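# Slide the pillow fully into its pillowcase

## Task

Get the pillow completely inside the pillowcase so that the open end of the case extends well beyond the pillow, with both items resting on the table (a slight overhang past the table edge is acceptable); then release them and move the grippers away.

## Robot and tools

Robot: two arms, left_arm and right_arm, each with a parallel two-finger gripper. The fingers point along the gripper's +z axis and close along its y axis. The reported hand point sits between the finger pads, just under 1 cm behind the tips.

Frames: the scene frame has its origin at table-top height, midway between the nominal arm mounts. +z is up, +x reaches out over the table, and left_arm is on the +y side; image left and right do not follow these names. The calibrated bases are left_arm at (-0.026, +0.294, 0) m and right_arm at (-0.041, -0.314, 0) m, each turned only slightly about z. Hand positions, orientations, velocities, targets and wrist-camera poses are reported in that arm's own base frame. The table and cam_high use the scene frame. Printed positions can be a few centimetres off, more so at long reach.

Tool execute_actions. Argument actions is a list of actions; each action is a list of up to 15 rows, and each row is one control step of 1/30 s. A row always has 14 numbers in [-1, 1], even when only one arm moves: dx, dy, dz, rx, ry, rz, opening for left_arm, then the same seven for right_arm. If an action has fewer than 15 rows, its final row is held until step 15. The first six numbers per arm are an offset, not a pose: a shift from that arm's Hand target as it stood when the action began, along that arm's base axes. Every row in an action is measured from that same starting target, not from the row before, so sending the same offset in a new action moves the arm further. Scale: 1.0 equals 0.6 m for dx, dy, dz and 180 degrees for rotation; rx, ry, rz form a single rotation vector, turning about the Hand target's position. A translation longer than 1.0 is shortened along its direction. The opening number is absolute, not an offset: +1 fully open (about 87 mm between pads), +0.5 roughly 59-75 mm, 0 roughly 31-49 mm, -0.5 roughly 8-21 mm, -1 closed. Sending 0 for opening means half-closed, so to leave a gripper unchanged repeat its current command. Optional argument cameras: a list of names (cam_high, cam_left_wrist, cam_right_wrist), ["all"], or []; if omitted, images come only when actions is empty. An unknown name invalidates the call. An empty actions list is a pure look and shows every result field.

Tool zoom_image: camera (one of the three names) and region [x0, y0, x1, y1] in pixels of that camera's latest full image, origin top-left, at most 504 wide and 504 high. All images are 672x504. Only cameras in the newest images can be zoomed.

Tool finished_scene: argument scene, the current scene's number. It ends the scene irreversibly, so call it only after the pillow is inside, both items are on the table, and the grippers are open and clear.

Reading results: end_effector_position (m) and end_effector_quat_wxyz per arm in its base frame. Hand target is the last commanded pose after clipping; the next offsets start from it. The gripper often stops short of it; waiting does not help, but the next action (even all zeros) asks again, and any remaining gap can be sent as an offset. Tool commands shows each gripper's current command. grip_measured is the finger motor position on the same scale as opening. Joint positions end with the gripper on a 0 (closed) to 1 (open) scale. Joint velocities may say within noise or be omitted when all are still. Joint torques are noisy and offset; joints 1-3 wrap at ±28 N m. MOTOR HOT appears at 75 °C; at 90 °C an OVER-TEMPERATURE FAULT folds that arm away for good, and at 100 °C it collapses. Holding loads, stretched poses and pushing into unreachable targets heat motors, even while you are thinking.

Motion notes: each step, the commanded orientation is clipped to within 40 degrees of the measured one, and position is favoured over orientation. Friction and weight can leave the gripper low, short or tilted, especially far out; tiny moves may not happen or may go sideways. Check position and tilt after each move and correct. Near the first joint's axis a small hand move can swing the whole arm. To stop pressing on something, command the target back past the gripper.

Gripping: close to roughly 0.04 below the grip_measured value at first contact for full force (up to 0.11 near the range ends); a smaller margin grips more gently. Fast closing can press harder than the ~20 N per pad limit. Soft fabric like a pillowcase is thin; very thin layers get less force.

Avoid: dropping things or releasing them while they move, knocking anything off the table, slamming or hard pushes against fixed or heavy objects, and any contact between the two grippers, their housings or wrist cameras (the clearance check does not prevent this). Never close one gripper on the other arm's fingers. The robot keeps its last command while you think. Smooth, low-effort motion is preferred.

Cameras: cam_high is fixed on a stand behind the arms; the wrist cameras move with their hands and may lag during motion. Calibration lines use OpenCV pinhole plus radial distortion, with T_world_to_cam mapping the relevant frame into the camera; they may be off by a couple of degrees and millimetres.

Each tool is called by a JSON object that holds its "method" and its "body".

## Session

{"method": "execute_actions", "body": {"actions": []}}

Scene clock: 0.00 s.
left_arm: end_effector_position=(+0.3210, -0.0858, +0.2448) grip_measured=+1.000 end_effector_quat_wxyz=(+0.620, -0.119, +0.745, -0.212) | right_arm: end_effector_position=(+0.4030, +0.1126, +0.2364) grip_measured=+1.000 end_effector_quat_wxyz=(+0.554, -0.003, +0.823, +0.123)
Joint positions: left_arm=[-0.235 0.807 0.614 0.052 -0.064 -0.497 1] | right_arm=[0.267 1.292 1.035 -0.108 0.041 0.232 1]
Joint velocities: within noise
Joint torques (N m): no reading
Motor temperatures (°C): left_arm=[25 27 31 34 26 25 28] | right_arm=[24 35 31 36 24 23 28]
Heat: left arm: 34 °C; right arm: 36 °C.
Hand target: left_arm +0.3224, -0.0861, +0.2566; +0.632, -0.118, +0.735, -0.216 | right_arm +0.4030, +0.1126, +0.2403; +0.557, -0.003, +0.821, +0.124
Tool commands: left_gripper/opening=+1.0 right_gripper/opening=+1.0

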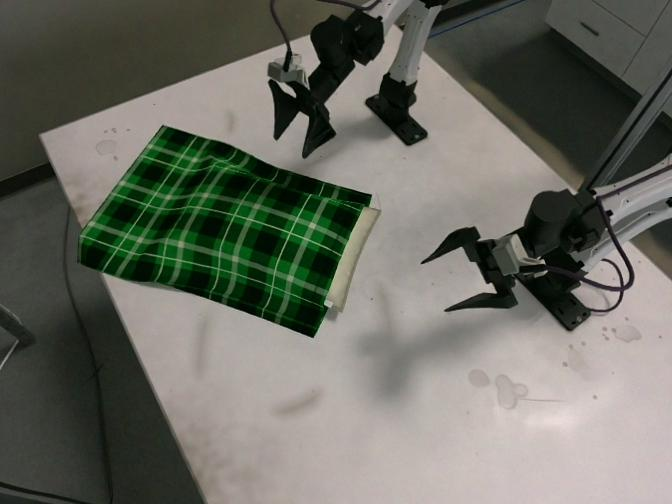

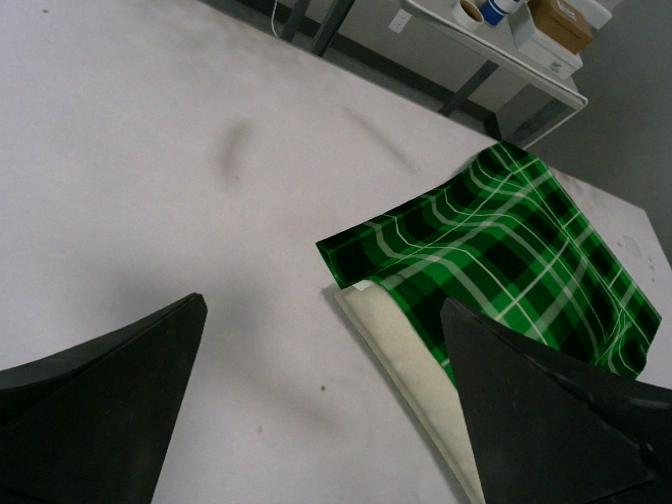

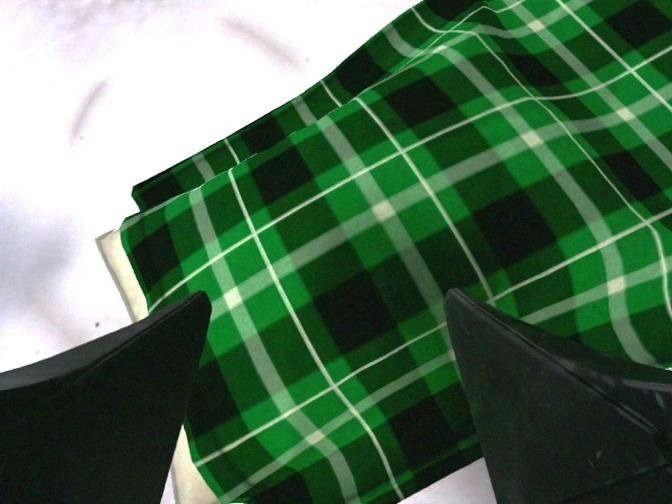

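{"method": "zoom_image", "body": {"camera": "cam_high", "region": [70, 110, 400, 350]}}

{"method": "zoom_image", "body": {"camera": "cam_left_wrist", "region": [300, 130, 672, 409]}}

Scaled by 1.527 from the camera's image (finer frame: 960x720).

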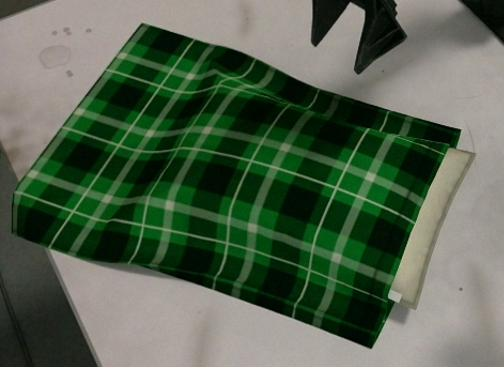

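Scaled by 1.355 from the camera's image (finer frame: 960x720).

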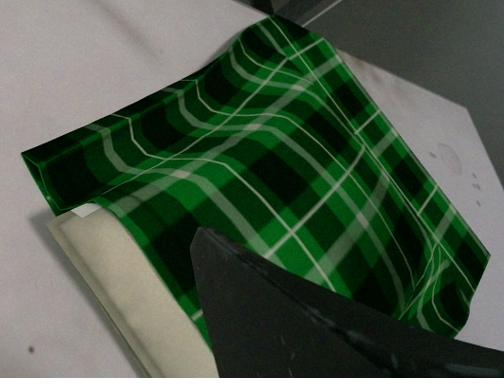

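{"method": "zoom_image", "body": {"camera": "cam_left_wrist", "region": [290, 210, 430, 315]}}

{"method": "zoom_image", "body": {"camera": "cam_right_wrist", "region": [80, 100, 280, 250]}}

{"method": "zoom_image", "body": {"camera": "cam_high", "region": [290, 170, 410, 350]}}

Scaled by 3.600 from the camera's image (finer frame: 960x720).

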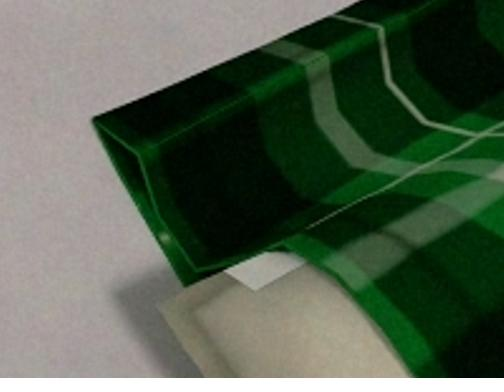

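Scaled by 2.520 from the camera's image (finer frame: 960x720).

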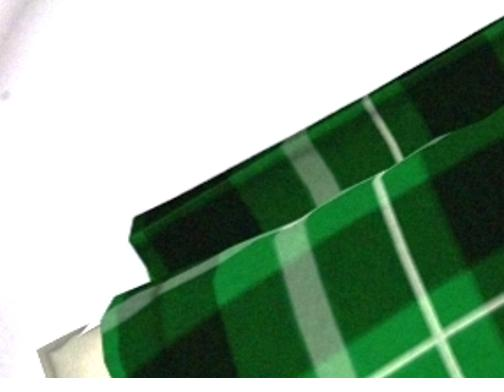

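Scaled by 2.800 from the camera's image (finer frame: 960x720).

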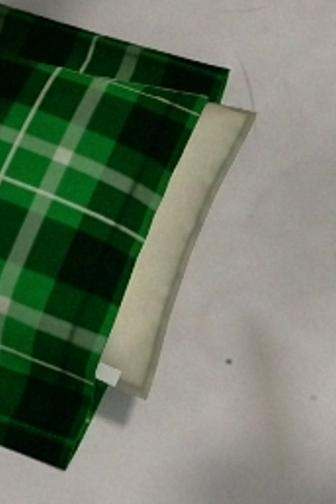

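{"method": "execute_actions", "body": {"actions": [[[-0.043,-0.048,-0.036,0.0505,0.008,-0.073,1,-0.078,0.028,-0.021,0.025,0.097,-0.066,1]],[[-0.043,-0.048,-0.036,0.0505,0.008,-0.073,1,-0.078,0.028,-0.021,0.025,0.097,-0.066,1]],[[-0.043,-0.048,-0.036,0.0505,0.008,-0.073,1,-0.078,0.028,-0.021,0.025,0.097,-0.066,1]],[[-0.043,-0.048,-0.036,0.0505,0.008,-0.073,1,-0.078,0.028,-0.021,0.025,0.097,-0.066,1]]], "cameras": ["all"]}}

Scene clock: 192.63 s.
left_arm: end_effector_position=(+0.2148, -0.1955, +0.1548) grip_measured=+1.000 end_effector_quat_wxyz=(+0.429, +0.393, +0.781, -0.228) | right_arm: end_effector_position=(+0.2173, +0.1778, +0.1913) grip_measured=+1.000 end_effector_quat_wxyz=(+0.012, +0.451, +0.893, +0.008)
Joint positions: left_arm=[-0.57 0.898 0.674 -0.368 0.326 0.189 1] | right_arm=[0.545 1.614 1.631 -1.562 0.012 1.48 1]
Joint torques (N m): left_arm=[-0.9 -1.2 9.54 1.67 0.08 0.11] | right_arm=[0.21 -5.74 6.17 0.29 -0.13 0.05]
Motor temperatures (°C): left_arm=[25 25 41 46 25 24 26] | right_arm=[23 36 41 39 24 23 26]
Heat: left arm: 46 °C; right arm: 41 °C.
Hand target: left_arm +0.2192, -0.2013, +0.1703; +0.442, +0.400, +0.769, -0.231 | right_arm +0.2157, +0.1798, +0.1899; -0.002, +0.455, +0.890, +0.000
Off the commanded pose: left_arm 0.017 m, 2 deg | right_arm 0.003 m, 2 deg.
joint sent to its limit (right arm) — joint 4 (wrist pitch), lower limit. The joint targets still meet the commanded pose.
cam_left_wrist: T_world_to_cam=[[-0.806, -0.59141, 0.0245, 0.05012], [-0.58868, 0.79658, -0.13753, 0.32555], [0.06182, -0.12527, -0.9902, 0.26007]] pos_world=[0.21596, -0.19711, 0.30107]
cam_right_wrist: T_world_to_cam=[[-0.80309, -0.59576, -0.01065, 0.28166], [-0.39347, 0.5168, 0.76033, -0.13121], [-0.44747, 0.61481, -0.64945, 0.25711]] pos_world=[0.28962, 0.07754, 0.26974]

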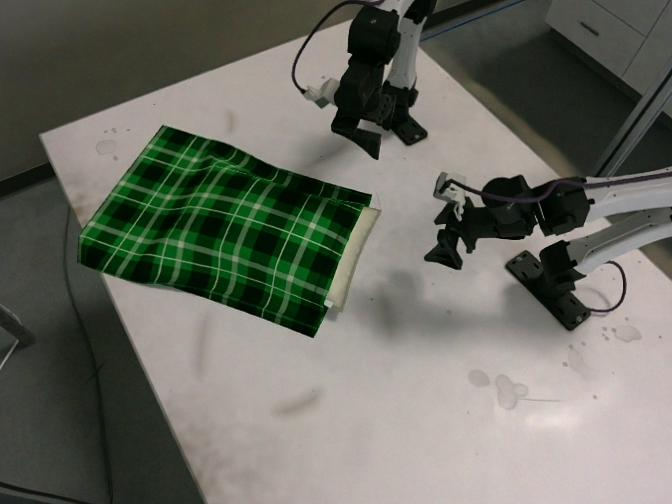

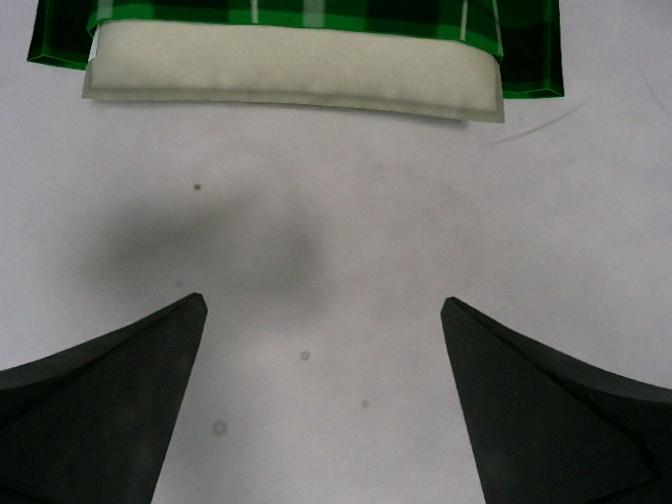

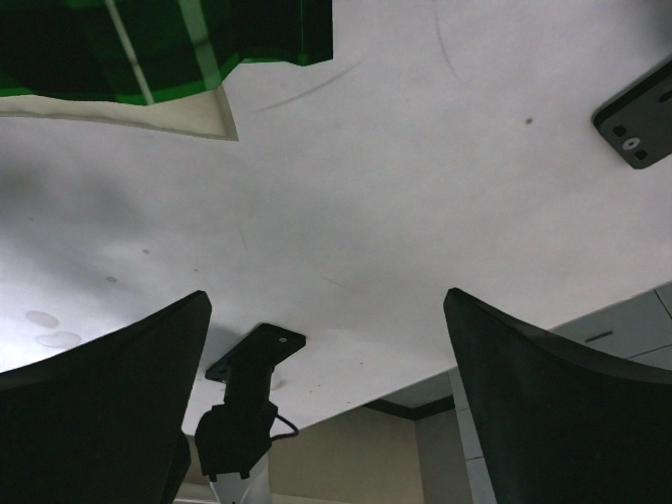

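{"method": "execute_actions", "body": {"actions": [[[0,0,0,0,0,0,1,0.06,-0.05,-0.1,0,0,0,0.4]],[[0,0,0,0,0,0,1,0,0,-0.12,0,0,0,0.4]]], "cameras": ["cam_high","cam_right_wrist"]}}

Scene clock: 229.07 s.
left_arm: end_effector_position=(+0.2146, -0.1953, +0.1544) grip_measured=+1.000 end_effector_quat_wxyz=(+0.428, +0.394, +0.781, -0.228) | right_arm: end_effector_position=(+0.2519, +0.1486, +0.0602) grip_measured=+0.400 end_effector_quat_wxyz=(+0.003, +0.458, +0.889, -0.004)
Joint positions: left_arm=[-0.57 0.898 0.674 -0.37 0.326 0.19 1] | right_arm=[0.399 1.707 1.206 -1.073 0.009 1.352 0.7]
Joint torques (N m): left_arm=[-0.9 -1.22 9.57 1.64 0.09 0.15] | right_arm=[0.05 -7.49 5.27 0.41 -0.1 -0.14]
Motor temperatures (°C): left_arm=[25 25 47 44 25 24 25] | right_arm=[23 36 38 34 23 23 26]
Heat: left arm: 47 °C; right arm: 38 °C.
Hand target: left_arm +0.2192, -0.2013, +0.1703; +0.442, +0.399, +0.769, -0.232 | right_arm +0.2519, +0.1499, +0.0579; -0.001, +0.455, +0.890, +0.000
Off the commanded pose: left_arm 0.018 m, 2 deg | right_arm 0.003 m, 1 deg.
cam_right_wrist: T_world_to_cam=[[-0.81352, -0.58123, 0.0187, 0.28927], [-0.36318, 0.53291, 0.76427, -0.01305], [-0.45418, 0.61496, -0.64463, 0.20665]] pos_world=[0.32444, 0.04801, 0.13778]

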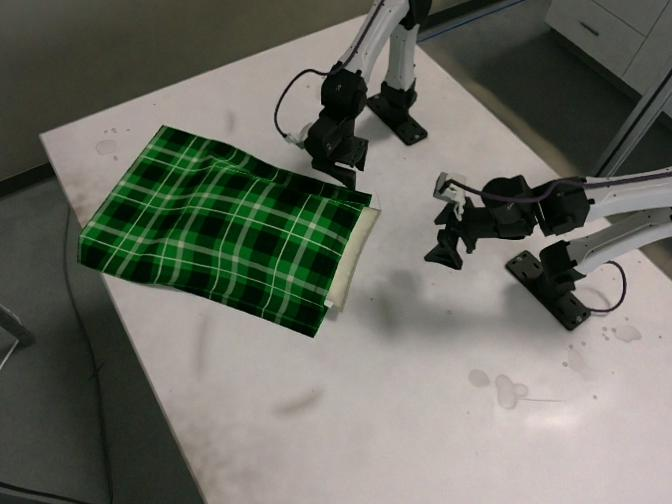

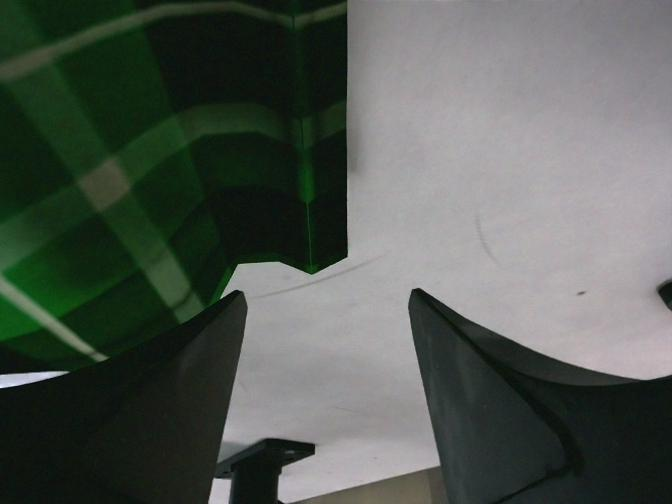

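{"method": "execute_actions", "body": {"actions": [[[0,0,0,0,0,0,1,0,0,-0.05,0,0,0,0.4]],[[0,0,0,0,0,0,1,0,0,-0.033,0,0,0,0.4]],[[0,0,0,0,0,0,1,0,0,0,0,0,0,-0.3]],[[0,0,0,0,0,0,1,0,0,0,0,0,0,-1]],[[0,0,0,0,0,0,1,0,0,0,0,0,0,-1]]], "cameras": ["cam_high","cam_right_wrist"]}}

Scene clock: 254.30 s.
left_arm: end_effector_position=(+0.2146, -0.1953, +0.1544) grip_measured=+1.000 end_effector_quat_wxyz=(+0.428, +0.394, +0.781, -0.228) | right_arm: end_effector_position=(+0.2545, +0.1499, +0.0123) grip_measured=-0.899 end_effector_quat_wxyz=(+0.007, +0.458, +0.889, +0.002)
Joint positions: left_arm=[-0.57 0.898 0.674 -0.37 0.326 0.19 1] | right_arm=[0.399 1.768 1.076 -0.866 0.008 1.351 0.05]
Joint torques (N m): left_arm=[-0.87 -1.26 9.54 1.64 0.08 0.14] | right_arm=[0.05 -6.93 4.97 0.41 -0.1 -0.12]
Heat: left arm: 49 °C; right arm: 37 °C.
Hand target: left_arm +0.2192, -0.2013, +0.1703; +0.442, +0.399, +0.769, -0.232 | right_arm +0.2518, +0.1498, +0.0081; -0.001, +0.455, +0.890, +0.000
Off the commanded pose: left_arm 0.018 m, 2 deg | right_arm 0.005 m, 1 deg.
cam_right_wrist: T_world_to_cam=[[-0.81302, -0.58223, 0.00353, 0.29324], [-0.37418, 0.52712, 0.76298, 0.02748], [-0.44609, 0.61899, -0.64642, 0.17359]] pos_world=[0.32613, 0.0488, 0.09021]

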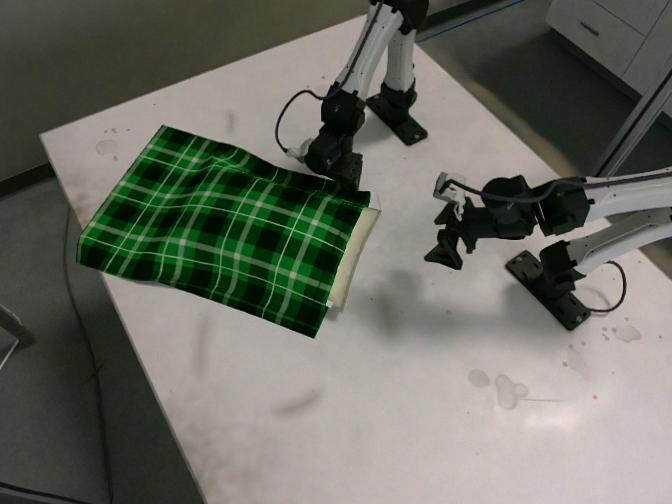

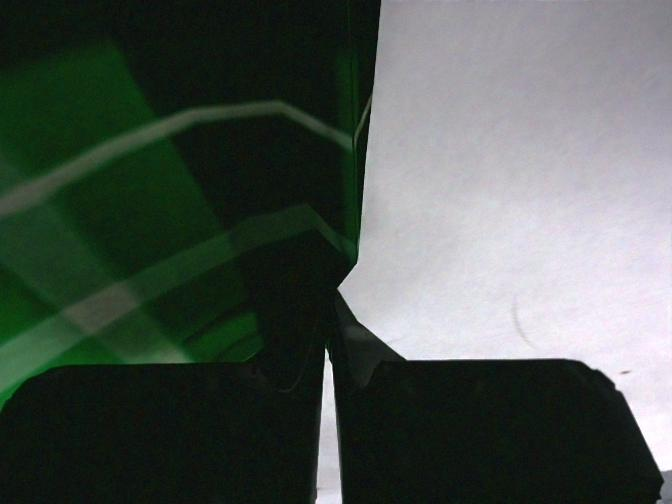

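{"method": "execute_actions", "body": {"actions": [[[0.06,-0.045,-0.1,0,0,0,1,0,0,0,0,0,0,-1]],[[0.056,-0.04,-0.1,0,0,0,1,0,0,0,0,0,0,-1]],[[0,0,-0.022,0,0,0,1,0,0,0,0,0,0,-1]]], "cameras": ["cam_high","cam_left_wrist"]}}

Scene clock: 281.80 s.
left_arm: end_effector_position=(+0.2895, -0.2506, +0.0403) grip_measured=+1.000 end_effector_quat_wxyz=(+0.440, +0.401, +0.770, -0.231) | right_arm: end_effector_position=(+0.2545, +0.1499, +0.0123) grip_measured=-0.899 end_effector_quat_wxyz=(+0.007, +0.458, +0.889, +0.002)
Joint positions: left_arm=[-0.588 1.542 0.548 0.431 0.323 0.194 1] | right_arm=[0.399 1.768 1.076 -0.866 0.008 1.351 0.05]
Joint torques (N m): left_arm=[-0.95 -4.59 4.18 1.91 -0.03 -0.01] | right_arm=[0.03 -6.94 4.97 0.41 -0.09 -0.12]
Heat: left arm: 49 °C; right arm: 36 °C.
Hand target: left_arm +0.2887, -0.2523, +0.0370; +0.441, +0.400, +0.769, -0.231 | right_arm +0.2518, +0.1498, +0.0081; -0.001, +0.455, +0.890, +0.000
Off the commanded pose: left_arm 0.004 m, 0 deg | right_arm 0.005 m, 1 deg.
cam_left_wrist: T_world_to_cam=[[-0.81684, -0.57679, 0.00886, 0.08807], [-0.57027, 0.8051, -0.16314, 0.3955], [0.08696, -0.13831, -0.98656, 0.12449]] pos_world=[0.28666, -0.2504, 0.18656]

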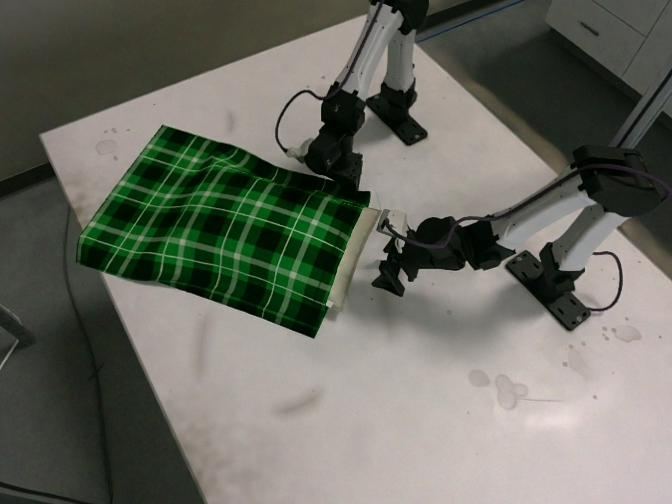

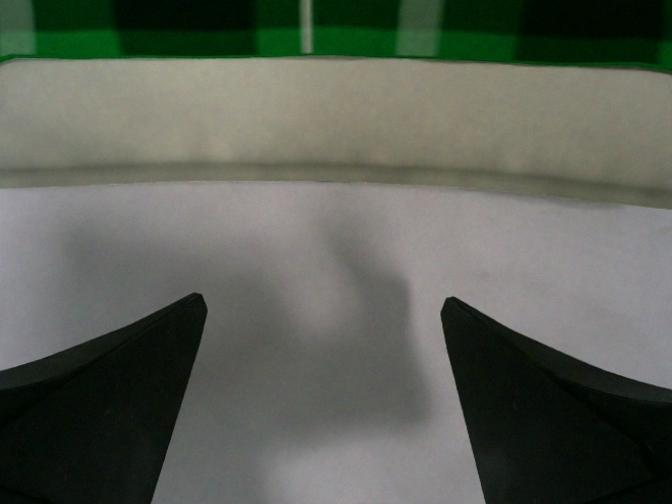

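{"method": "execute_actions", "body": {"actions": [[[0.02,-0.03,-0.037,0,0,0,0.6,0,0,0,0,0,0,-1]],[[0.028,-0.042,0,0,0,0,0.6,0,0,0,0,0,0,-1]],[[0.028,-0.042,0,0,0,0,0.6,0,0,0,0,0,0,-1]],[[0.028,-0.042,0,0,0,0,0.6,0,0,0,0,0,0,-1]]], "cameras": ["all"]}}

Scene clock: 299.93 s.
left_arm: end_effector_position=(+0.3474, -0.3396, +0.0173) grip_measured=+0.600 end_effector_quat_wxyz=(+0.444, +0.402, +0.766, -0.233) | right_arm: end_effector_position=(+0.2545, +0.1499, +0.0123) grip_measured=-0.899 end_effector_quat_wxyz=(+0.007, +0.458, +0.889, +0.002)
Joint positions: left_arm=[-0.704 1.949 0.913 0.5 0.227 0.133 0.8] | right_arm=[0.399 1.768 1.076 -0.866 0.008 1.351 0.05]
Joint torques (N m): left_arm=[-0.99 -6.75 7.39 1.59 -0.09 -0.03] | right_arm=[0.05 -6.93 4.98 0.41 -0.09 -0.12]
Heat: left arm: 44 °C; right arm: 36 °C.
Hand target: left_arm +0.3512, -0.3459, +0.0148; +0.442, +0.399, +0.769, -0.231 | right_arm +0.2518, +0.1498, +0.0081; -0.001, +0.455, +0.890, +0.000
Off the commanded pose: left_arm 0.008 m, 1 deg | right_arm 0.005 m, 1 deg.
cam_left_wrist: T_world_to_cam=[[-0.81905, -0.5737, 0.00557, 0.08603], [-0.56586, 0.80618, -0.17288, 0.4954], [0.09469, -0.14474, -0.98493, 0.07959]] pos_world=[0.34325, -0.3385, 0.16356]
cam_right_wrist: T_world_to_cam=[[-0.81302, -0.58223, 0.00353, 0.29324], [-0.37418, 0.52712, 0.76298, 0.02748], [-0.44609, 0.61899, -0.64642, 0.17359]] pos_world=[0.32613, 0.0488, 0.09021]

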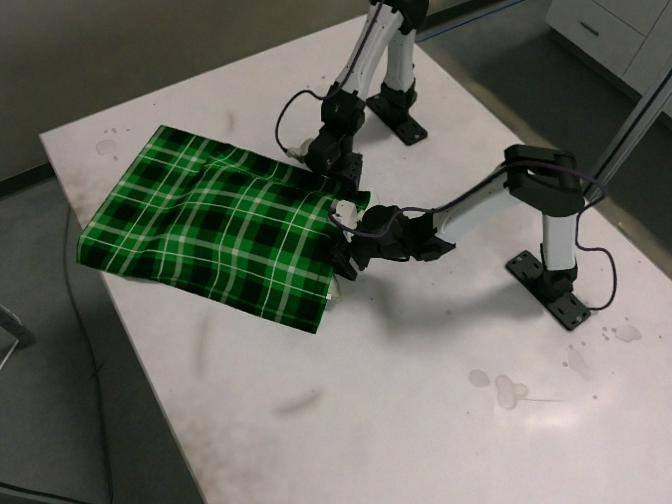

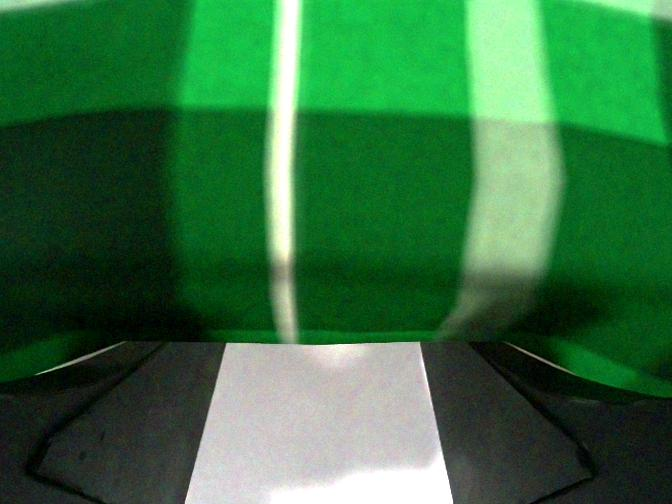

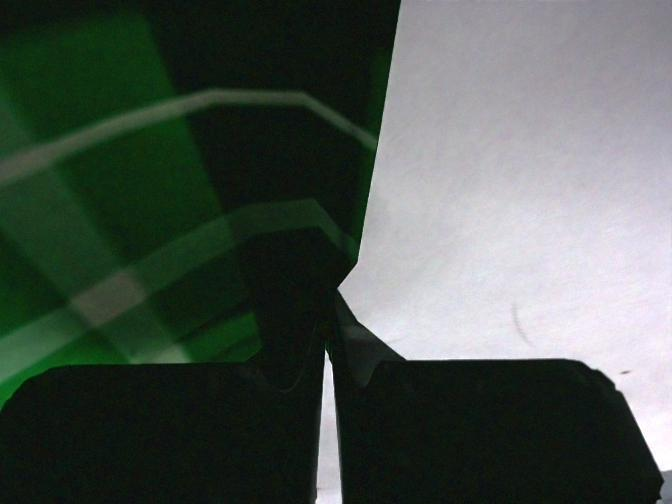

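{"method": "execute_actions", "body": {"actions": [[[0.028,-0.042,0.003,0,0,0,0.6,0,0,0,0,0,0,-1]],[[0.028,-0.042,0,0,0,0,0.6,0,0,0,0,0,0,-1]],[[0.028,-0.042,0.003,0,0,0,0.6,0,0,0,0,0,0,-1]]], "cameras": ["all"]}}

Scene clock: 307.67 s.
left_arm: end_effector_position=(+0.3958, -0.4136, +0.0188) grip_measured=+0.600 end_effector_quat_wxyz=(+0.436, +0.405, +0.770, -0.231) | right_arm: end_effector_position=(+0.2564, +0.1507, +0.0123) grip_measured=-0.899 end_effector_quat_wxyz=(+0.010, +0.458, +0.889, +0.005)
Joint positions: left_arm=[-0.76 2.199 1.35 0.301 0.182 0.106 0.8] | right_arm=[0.399 1.768 1.076 -0.858 0.008 1.351 0.05]
Joint torques (N m): left_arm=[-0.79 -9.02 8.31 1.68 -0.12 -0.05] | right_arm=[0.05 -6.94 5 0.34 -0.09 -0.13]
Motor temperatures (°C): left_arm=[25 26 42 44 25 24 25] | right_arm=[23 36 35 31 23 23 27]
Heat: left arm: 44 °C; right arm: 36 °C.
Hand target: left_arm +0.4015, -0.4215, +0.0184; +0.441, +0.400, +0.769, -0.232 | right_arm +0.2517, +0.1499, +0.0081; -0.001, +0.455, +0.890, +0.000
Off the commanded pose: left_arm 0.010 m, 1 deg | right_arm 0.006 m, 1 deg.
cam_left_wrist: T_world_to_cam=[[-0.82105, -0.57079, 0.00849, 0.08514], [-0.56483, 0.81014, -0.15696, 0.58364], [0.08271, -0.13367, -0.98757, 0.0751]] pos_world=[0.39335, -0.41419, 0.16506]
cam_right_wrist: T_world_to_cam=[[-0.81301, -0.58223, -0.00466, 0.29538], [-0.3801, 0.52467, 0.76174, 0.02965], [-0.44107, 0.62107, -0.64787, 0.17232]] pos_world=[0.32742, 0.0494, 0.09043]

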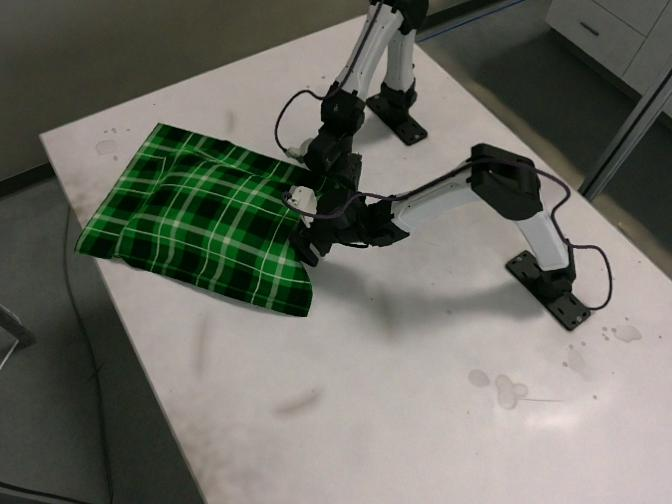

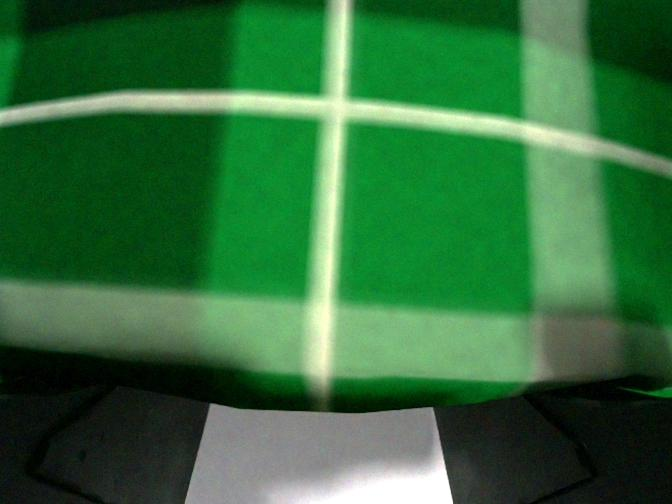

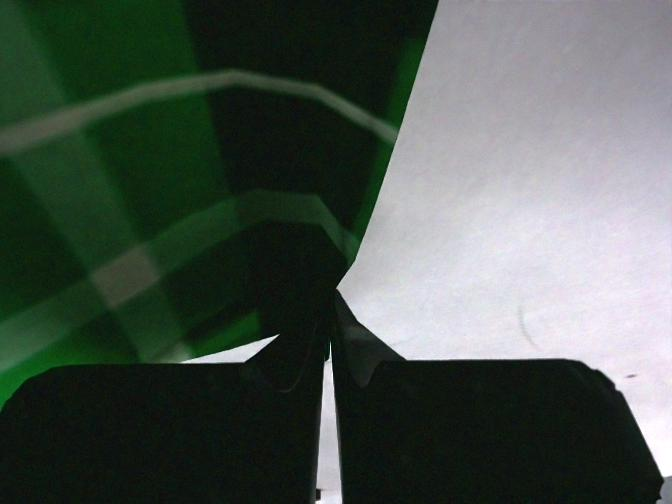

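{"method": "execute_actions", "body": {"actions": [[[0.026,-0.039,0.003,0,0,0,0.6,0,0,0,0,0,0,-1]],[[0.026,-0.039,0,0,0,0,0.6,0,0,0,0,0,0,-1]]], "cameras": ["all"]}}

Scene clock: 321.23 s.
left_arm: end_effector_position=(+0.4220, -0.4616, +0.0200) grip_measured=+0.600 end_effector_quat_wxyz=(+0.427, +0.408, +0.771, -0.237) | right_arm: end_effector_position=(+0.2617, +0.1523, +0.0122) grip_measured=-0.899 end_effector_quat_wxyz=(+0.017, +0.459, +0.888, +0.014)
Joint positions: left_arm=[-0.787 2.375 1.684 0.131 0.175 0.09 0.8] | right_arm=[0.397 1.768 1.076 -0.836 0.008 1.351 0.05]
Joint torques (N m): left_arm=[-0.42 -10.13 8.96 1.87 -0.24 0] | right_arm=[0.21 -6.99 5.11 0.16 -0.09 -0.12]
Heat: left arm: 44 °C; right arm: 36 °C.
Hand target: left_arm +0.4327, -0.4683, +0.0201; +0.441, +0.400, +0.769, -0.232 | right_arm +0.2518, +0.1498, +0.0081; -0.001, +0.455, +0.890, +0.000
Off the commanded pose: left_arm 0.013 m, 2 deg | right_arm 0.011 m, 3 deg.
cam_left_wrist: T_world_to_cam=[[-0.8285, -0.55959, 0.02138, 0.08735], [-0.55644, 0.81834, -0.14385, 0.63751], [0.063, -0.13108, -0.98937, 0.07735]] pos_world=[0.42223, -0.46268, 0.16637]
cam_right_wrist: T_world_to_cam=[[-0.81382, -0.58054, -0.02586, 0.30085], [-0.39434, 0.51901, 0.75837, 0.03556], [-0.42685, 0.62737, -0.65131, 0.16899]] pos_world=[0.33099, 0.05018, 0.09087]

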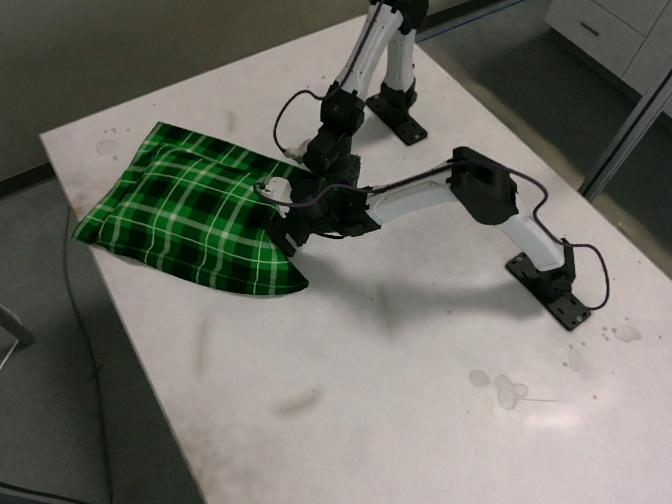

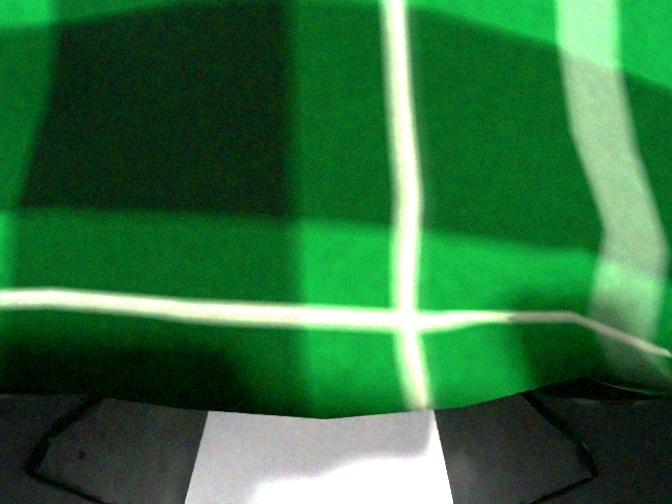

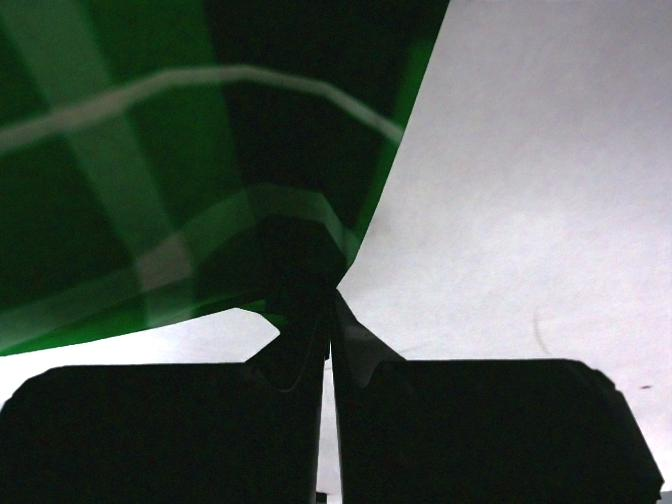

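{"method": "execute_actions", "body": {"actions": [[[-0.046,0.07,0,0,0,0,0.6,0,0,0,0,0,0,-1]],[[-0.046,0.07,0.01,0,0,0,0.6,0,0,0,0,0,0,-1]],[[-0.06,0.08,0.15,0,0,0,0.6,0,0,0,0,0,0,-1]]], "cameras": ["all"]}}

Scene clock: 333.50 s.
left_arm: end_effector_position=(+0.3422, -0.3399, +0.1096) grip_measured=+0.600 end_effector_quat_wxyz=(+0.436, +0.398, +0.774, -0.230) | right_arm: end_effector_position=(+0.2613, +0.1522, +0.0122) grip_measured=-0.899 end_effector_quat_wxyz=(+0.016, +0.459, +0.888, +0.013)
Joint positions: left_arm=[-0.717 1.728 1.081 0.094 0.208 0.117 0.8] | right_arm=[0.397 1.768 1.076 -0.838 0.008 1.351 0.05]
Joint torques (N m): left_arm=[0.5 -9.95 5.18 1.68 0.09 0.14] | right_arm=[0.21 -6.99 5.09 0.17 -0.09 -0.12]
Motor temperatures (°C): left_arm=[25 33 44 43 25 24 25] | right_arm=[23 36 35 30 23 23 27]
Heat: left arm: 44 °C; right arm: 36 °C.
Hand target: left_arm +0.3416, -0.3363, +0.1163; +0.442, +0.400, +0.769, -0.231 | right_arm +0.2517, +0.1498, +0.0081; -0.002, +0.455, +0.890, +0.000
Off the commanded pose: left_arm 0.007 m, 1 deg | right_arm 0.011 m, 3 deg.
cam_left_wrist: T_world_to_cam=[[-0.81249, -0.58281, 0.0139, 0.07489], [-0.57761, 0.80156, -0.1545, 0.50909], [0.0789, -0.13355, -0.9879, 0.18053]] pos_world=[0.34066, -0.34031, 0.25596]
cam_right_wrist: T_world_to_cam=[[-0.81385, -0.58056, -0.02437, 0.30043], [-0.39326, 0.51944, 0.75864, 0.0351], [-0.42777, 0.62701, -0.65106, 0.16922]] pos_world=[0.3307, 0.05008, 0.09087]

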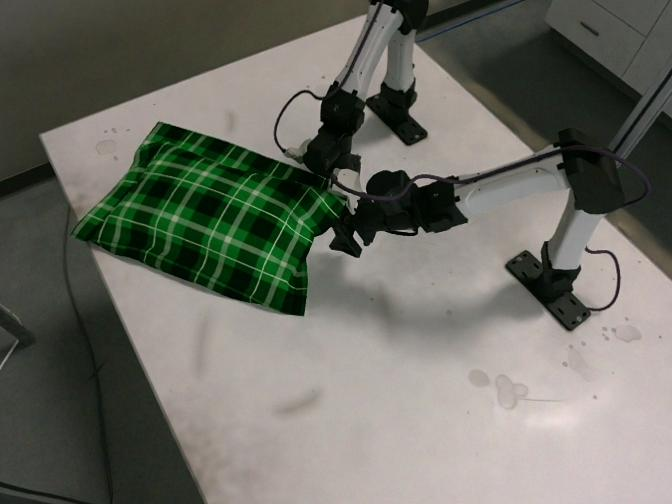

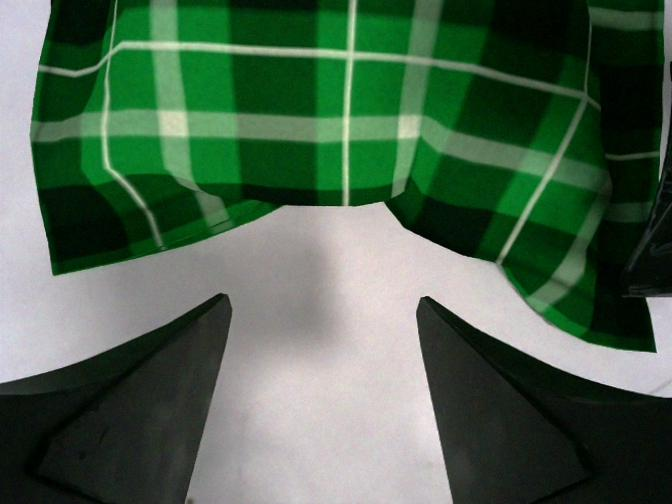

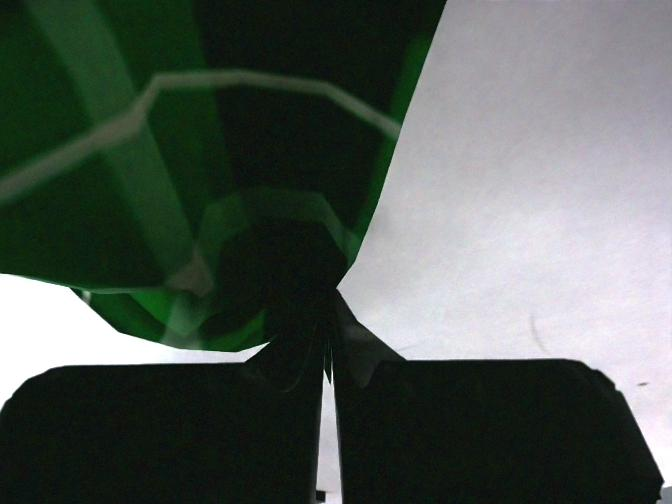

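{"method": "zoom_image", "body": {"camera": "cam_high", "region": [60, 110, 380, 330]}}

{"method": "zoom_image", "body": {"camera": "cam_left_wrist", "region": [20, 0, 672, 370]}}

Scaled by 1.575 from the camera's image (finer frame: 960x720).

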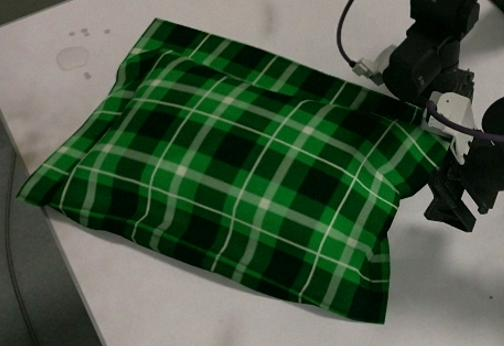

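Region (20, 0, 672, 370) is 652x370 pixels. A region can be at most 504 by 504 pixels.

{"method": "execute_actions", "body": {"actions": [[[-0.045,0.07,0,-0.114,-0.08,0,0.6,0,0,0,0,0,0,-1]],[[-0.045,0.07,0,-0.114,-0.08,0,0.6,0,0,0,0,0,0,-1]]], "cameras": ["all"]}}

Scene clock: 368.57 s.
left_arm: end_effector_position=(+0.2824, -0.2505, +0.1097) grip_measured=+0.600 end_effector_quat_wxyz=(+0.645, +0.316, +0.608, -0.338) | right_arm: end_effector_position=(+0.2613, +0.1522, +0.0122) grip_measured=-0.899 end_effector_quat_wxyz=(+0.016, +0.459, +0.888, +0.013)
Joint positions: left_arm=[-0.524 1.703 0.216 1.553 0.437 -0.031 0.8] | right_arm=[0.397 1.768 1.076 -0.838 0.008 1.351 0.05]
Joint torques (N m): left_arm=[0.47 -4 3.95 1.98 0.02 -0.01] | right_arm=[0.21 -6.99 5.09 0.16 -0.09 -0.12]
Motor temperatures (°C): left_arm=[25 37 39 43 25 24 25] | right_arm=[23 36 35 29 23 23 27]
Heat: left arm: 43 °C; right arm: 36 °C.
Hand target: left_arm +0.2875, -0.2523, +0.1161; +0.726, +0.265, +0.509, -0.379 | right_arm +0.2517, +0.1498, +0.0081; -0.002, +0.455, +0.890, +0.000
Off the commanded pose: left_arm 0.009 m, 17 deg | right_arm 0.011 m, 3 deg.
joint sent to its limit (left arm) — joint 4 (wrist pitch), upper limit. The joint targets are off in orientation, not in position.
cam_left_wrist: T_world_to_cam=[[-0.81927, -0.57329, 0.01151, 0.08289], [-0.4242, 0.59247, -0.68485, 0.36543], [0.3858, -0.56596, -0.72859, -0.02618]] pos_world=[0.23303, -0.1838, 0.23024]
cam_right_wrist: T_world_to_cam=[[-0.81385, -0.58056, -0.02437, 0.30043], [-0.39326, 0.51944, 0.75864, 0.0351], [-0.42777, 0.62701, -0.65106, 0.16922]] pos_world=[0.3307, 0.05008, 0.09087]

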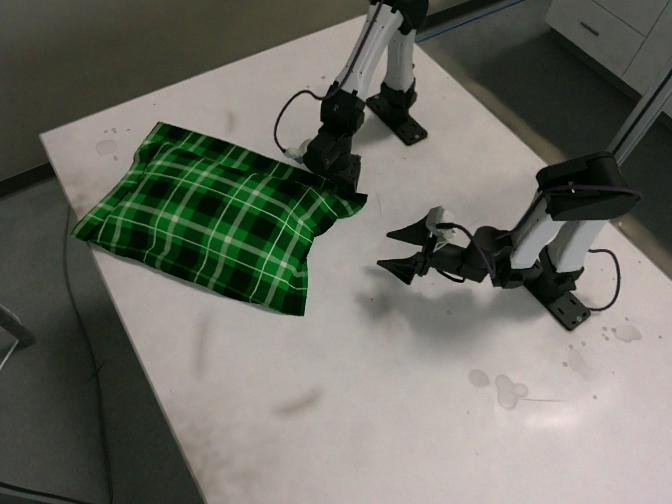

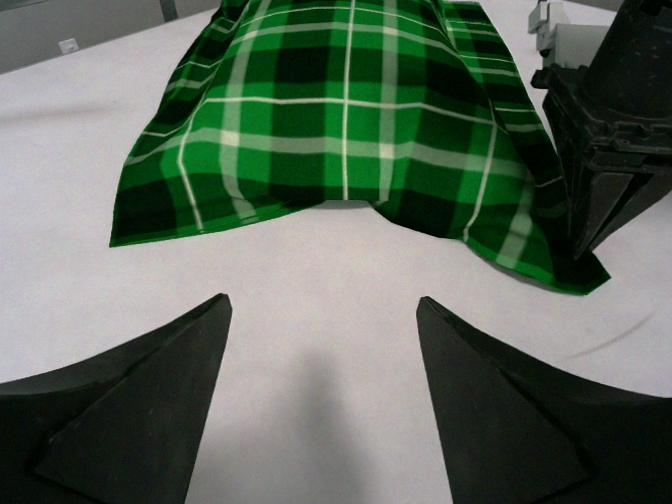

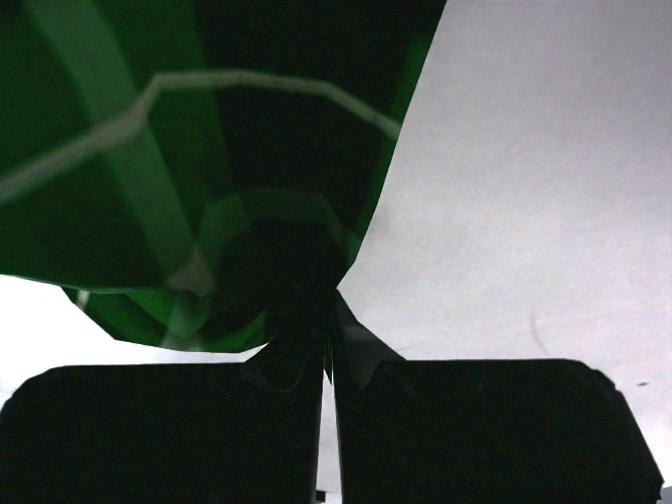

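{"method": "zoom_image", "body": {"camera": "cam_left_wrist", "region": [100, 0, 604, 300]}}

Scaled by 1.000.

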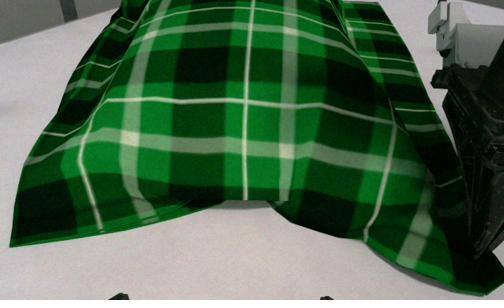

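{"method": "execute_actions", "body": {"actions": [[[0.11,-0.03,0.03,0.167,0.117,0,0.4,0,0,0,0,0,0,-1]],[[0.11,-0.03,0,0.167,0.117,0,0.4,0,0,0,0,0,0,-1]],[[0.11,-0.03,0,0.167,0.117,0,0.4,0,0,0,0,0,0,-1]],[[0,0,0,0,0,0,0.4,0,0,0,0,0,0,-1]]], "cameras": ["cam_high","cam_left_wrist"]}}

Scene clock: 462.13 s.
left_arm: end_effector_position=(+0.4837, -0.3006, +0.1323) grip_measured=+0.400 end_effector_quat_wxyz=(+0.272, +0.448, +0.851, -0.032) | right_arm: end_effector_position=(+0.2613, +0.1522, +0.0122) grip_measured=-0.899 end_effector_quat_wxyz=(+0.016, +0.459, +0.888, +0.013)
Joint positions: left_arm=[-0.58 2.598 2.831 -1.249 0.011 0.386 0.7] | right_arm=[0.397 1.768 1.076 -0.838 0.008 1.351 0.05]
Joint torques (N m): left_arm=[-1.1 -11.77 8.12 1.18 -0.14 0.1] | right_arm=[0.21 -6.98 5.08 0.17 -0.09 -0.12]
Motor temperatures (°C): left_arm=[25 28 35 46 25 24 25] | right_arm=[22 36 34 27 23 23 27]
Heat: left arm: 46 °C; right arm: 36 °C.
Hand target: left_arm +0.4856, -0.3062, +0.1342; +0.009, +0.460, +0.888, -0.003 | right_arm +0.2517, +0.1498, +0.0081; -0.002, +0.455, +0.890, +0.000
Off the commanded pose: left_arm 0.006 m, 31 deg; orientation clipped at the end of an earlier action of this call | right_arm 0.011 m, 3 deg.
elbow stopped short (left arm): the move would have taken joint 3 (elbow) straighter than the controller allows.
cam_left_wrist: T_world_to_cam=[[-0.77515, -0.60304, -0.18837, 0.21497], [-0.6278, 0.70184, 0.33658, 0.49213], [-0.07077, 0.37916, -0.92262, 0.41494]] pos_world=[0.50496, -0.37309, 0.25769]

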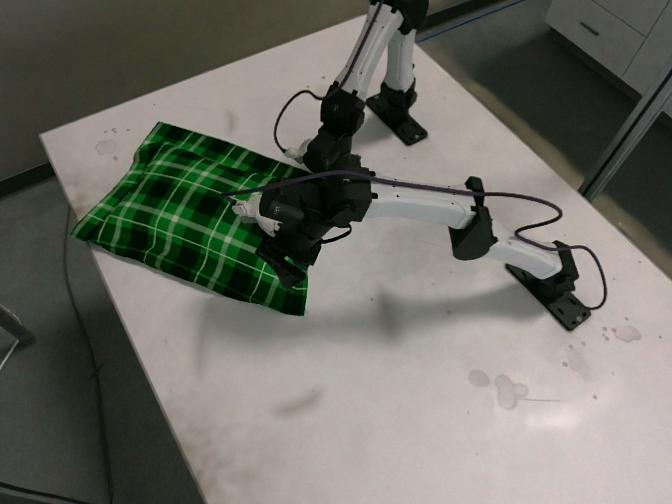

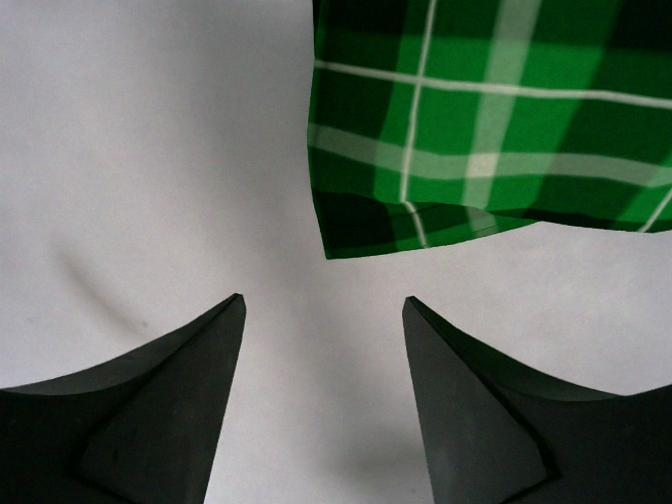

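{"method": "execute_actions", "body": {"actions": [[[0.019,0.032,-0.06,-0.137,-0.095,0,0.4,0,0,0,0,0,0,-1]],[[0,0,-0.07,0,0,0,0.4,0,0,0,0,0,0,-1]]], "cameras": ["cam_left_wrist"]}}

Scene clock: 486.73 s.
left_arm: end_effector_position=(+0.4905, -0.2789, +0.0209) grip_measured=+0.400 end_effector_quat_wxyz=(+0.187, +0.439, +0.871, -0.118) | right_arm: end_effector_position=(+0.2613, +0.1522, +0.0122) grip_measured=-0.899 end_effector_quat_wxyz=(+0.016, +0.459, +0.888, +0.013)
Joint positions: left_arm=[-0.475 2.67 2.558 -1.072 0.23 0.414 0.7] | right_arm=[0.397 1.768 1.076 -0.838 0.008 1.351 0.05]
Joint torques (N m): left_arm=[-0.65 -19.44 4.94 1.12 0.15 0.12] | right_arm=[0.21 -6.98 5.08 0.17 -0.1 -0.13]
Motor temperatures (°C): left_arm=[25 40 37 42 25 24 25] | right_arm=[22 36 34 27 23 23 27]
Heat: left arm: 42 °C; right arm: 36 °C.
Hand target: left_arm +0.4970, -0.2869, +0.0563; +0.238, +0.443, +0.856, -0.124 | right_arm +0.2517, +0.1498, +0.0081; -0.002, +0.455, +0.890, +0.000
Off the commanded pose: left_arm 0.037 m, 6 deg | right_arm 0.011 m, 3 deg.
cam_left_wrist: T_world_to_cam=[[-0.80425, -0.59276, 0.04268, 0.22466], [-0.52462, 0.74186, 0.41763, 0.47767], [-0.27922, 0.31349, -0.90761, 0.38796]] pos_world=[0.53961, -0.34281, 0.14304]

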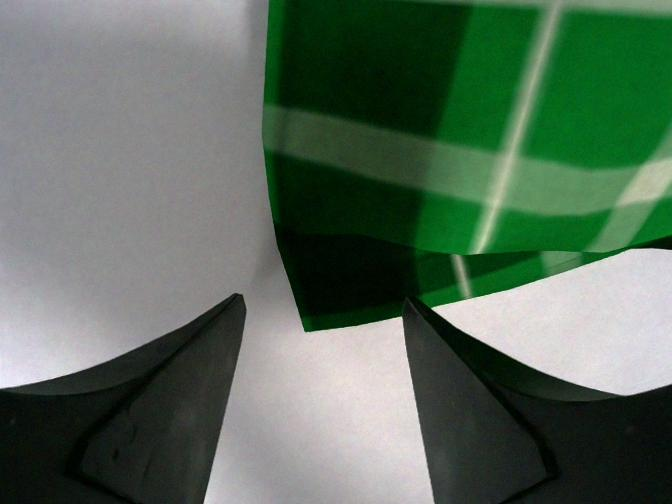

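{"method": "execute_actions", "body": {"actions": [[[0.033,-0.037,0,0,0,0,0.4,0,0,0,0,0,0,-1]],[[0,0,-0.014,0,0,0,0.4,0,0,0,0,0,0,-1]]], "cameras": ["cam_left_wrist"]}}

Scene clock: 495.43 s.
left_arm: end_effector_position=(+0.5128, -0.3048, +0.0434) grip_measured=+0.400 end_effector_quat_wxyz=(+0.244, +0.442, +0.854, -0.123) | right_arm: end_effector_position=(+0.2613, +0.1522, +0.0122) grip_measured=-0.899 end_effector_quat_wxyz=(+0.016, +0.459, +0.888, +0.013)
Joint positions: left_arm=[-0.496 2.779 2.829 -1.112 0.23 0.4 0.7] | right_arm=[0.397 1.768 1.076 -0.838 0.008 1.351 0.05]
Joint torques (N m): left_arm=[-0.51 -13.09 8.53 1.09 0.06 -0.01] | right_arm=[0.21 -6.98 5.09 0.17 -0.09 -0.12]
Motor temperatures (°C): left_arm=[24 48 37 41 25 24 25] | right_arm=[22 36 34 27 23 23 27]
Heat: left arm: 48 °C; right arm: 36 °C.
Hand target: left_arm +0.5168, -0.3092, +0.0478; +0.238, +0.443, +0.856, -0.124 | right_arm +0.2517, +0.1498, +0.0081; -0.002, +0.455, +0.890, +0.000
Off the commanded pose: left_arm 0.007 m, 1 deg | right_arm 0.011 m, 3 deg.
elbow stopped short (left arm): the move would have taken joint 3 (elbow) straighter than the controller allows.
cam_left_wrist: T_world_to_cam=[[-0.81085, -0.58524, -0.00413, 0.23404], [-0.55623, 0.76843, 0.31641, 0.52789], [-0.182, 0.25886, -0.94861, 0.35796]] pos_world=[0.54855, -0.36134, 0.1735]

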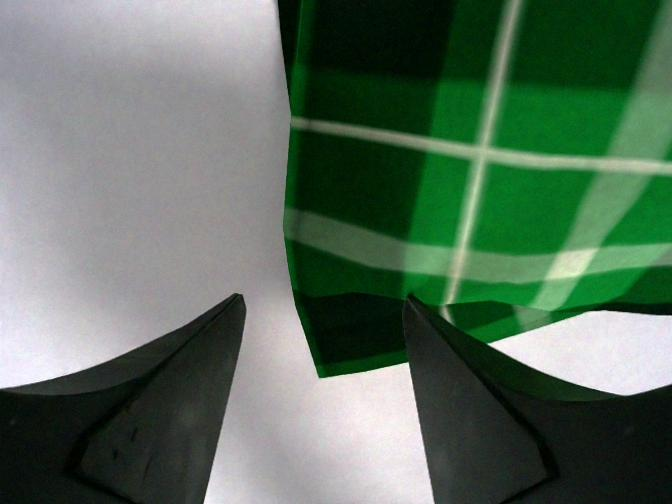

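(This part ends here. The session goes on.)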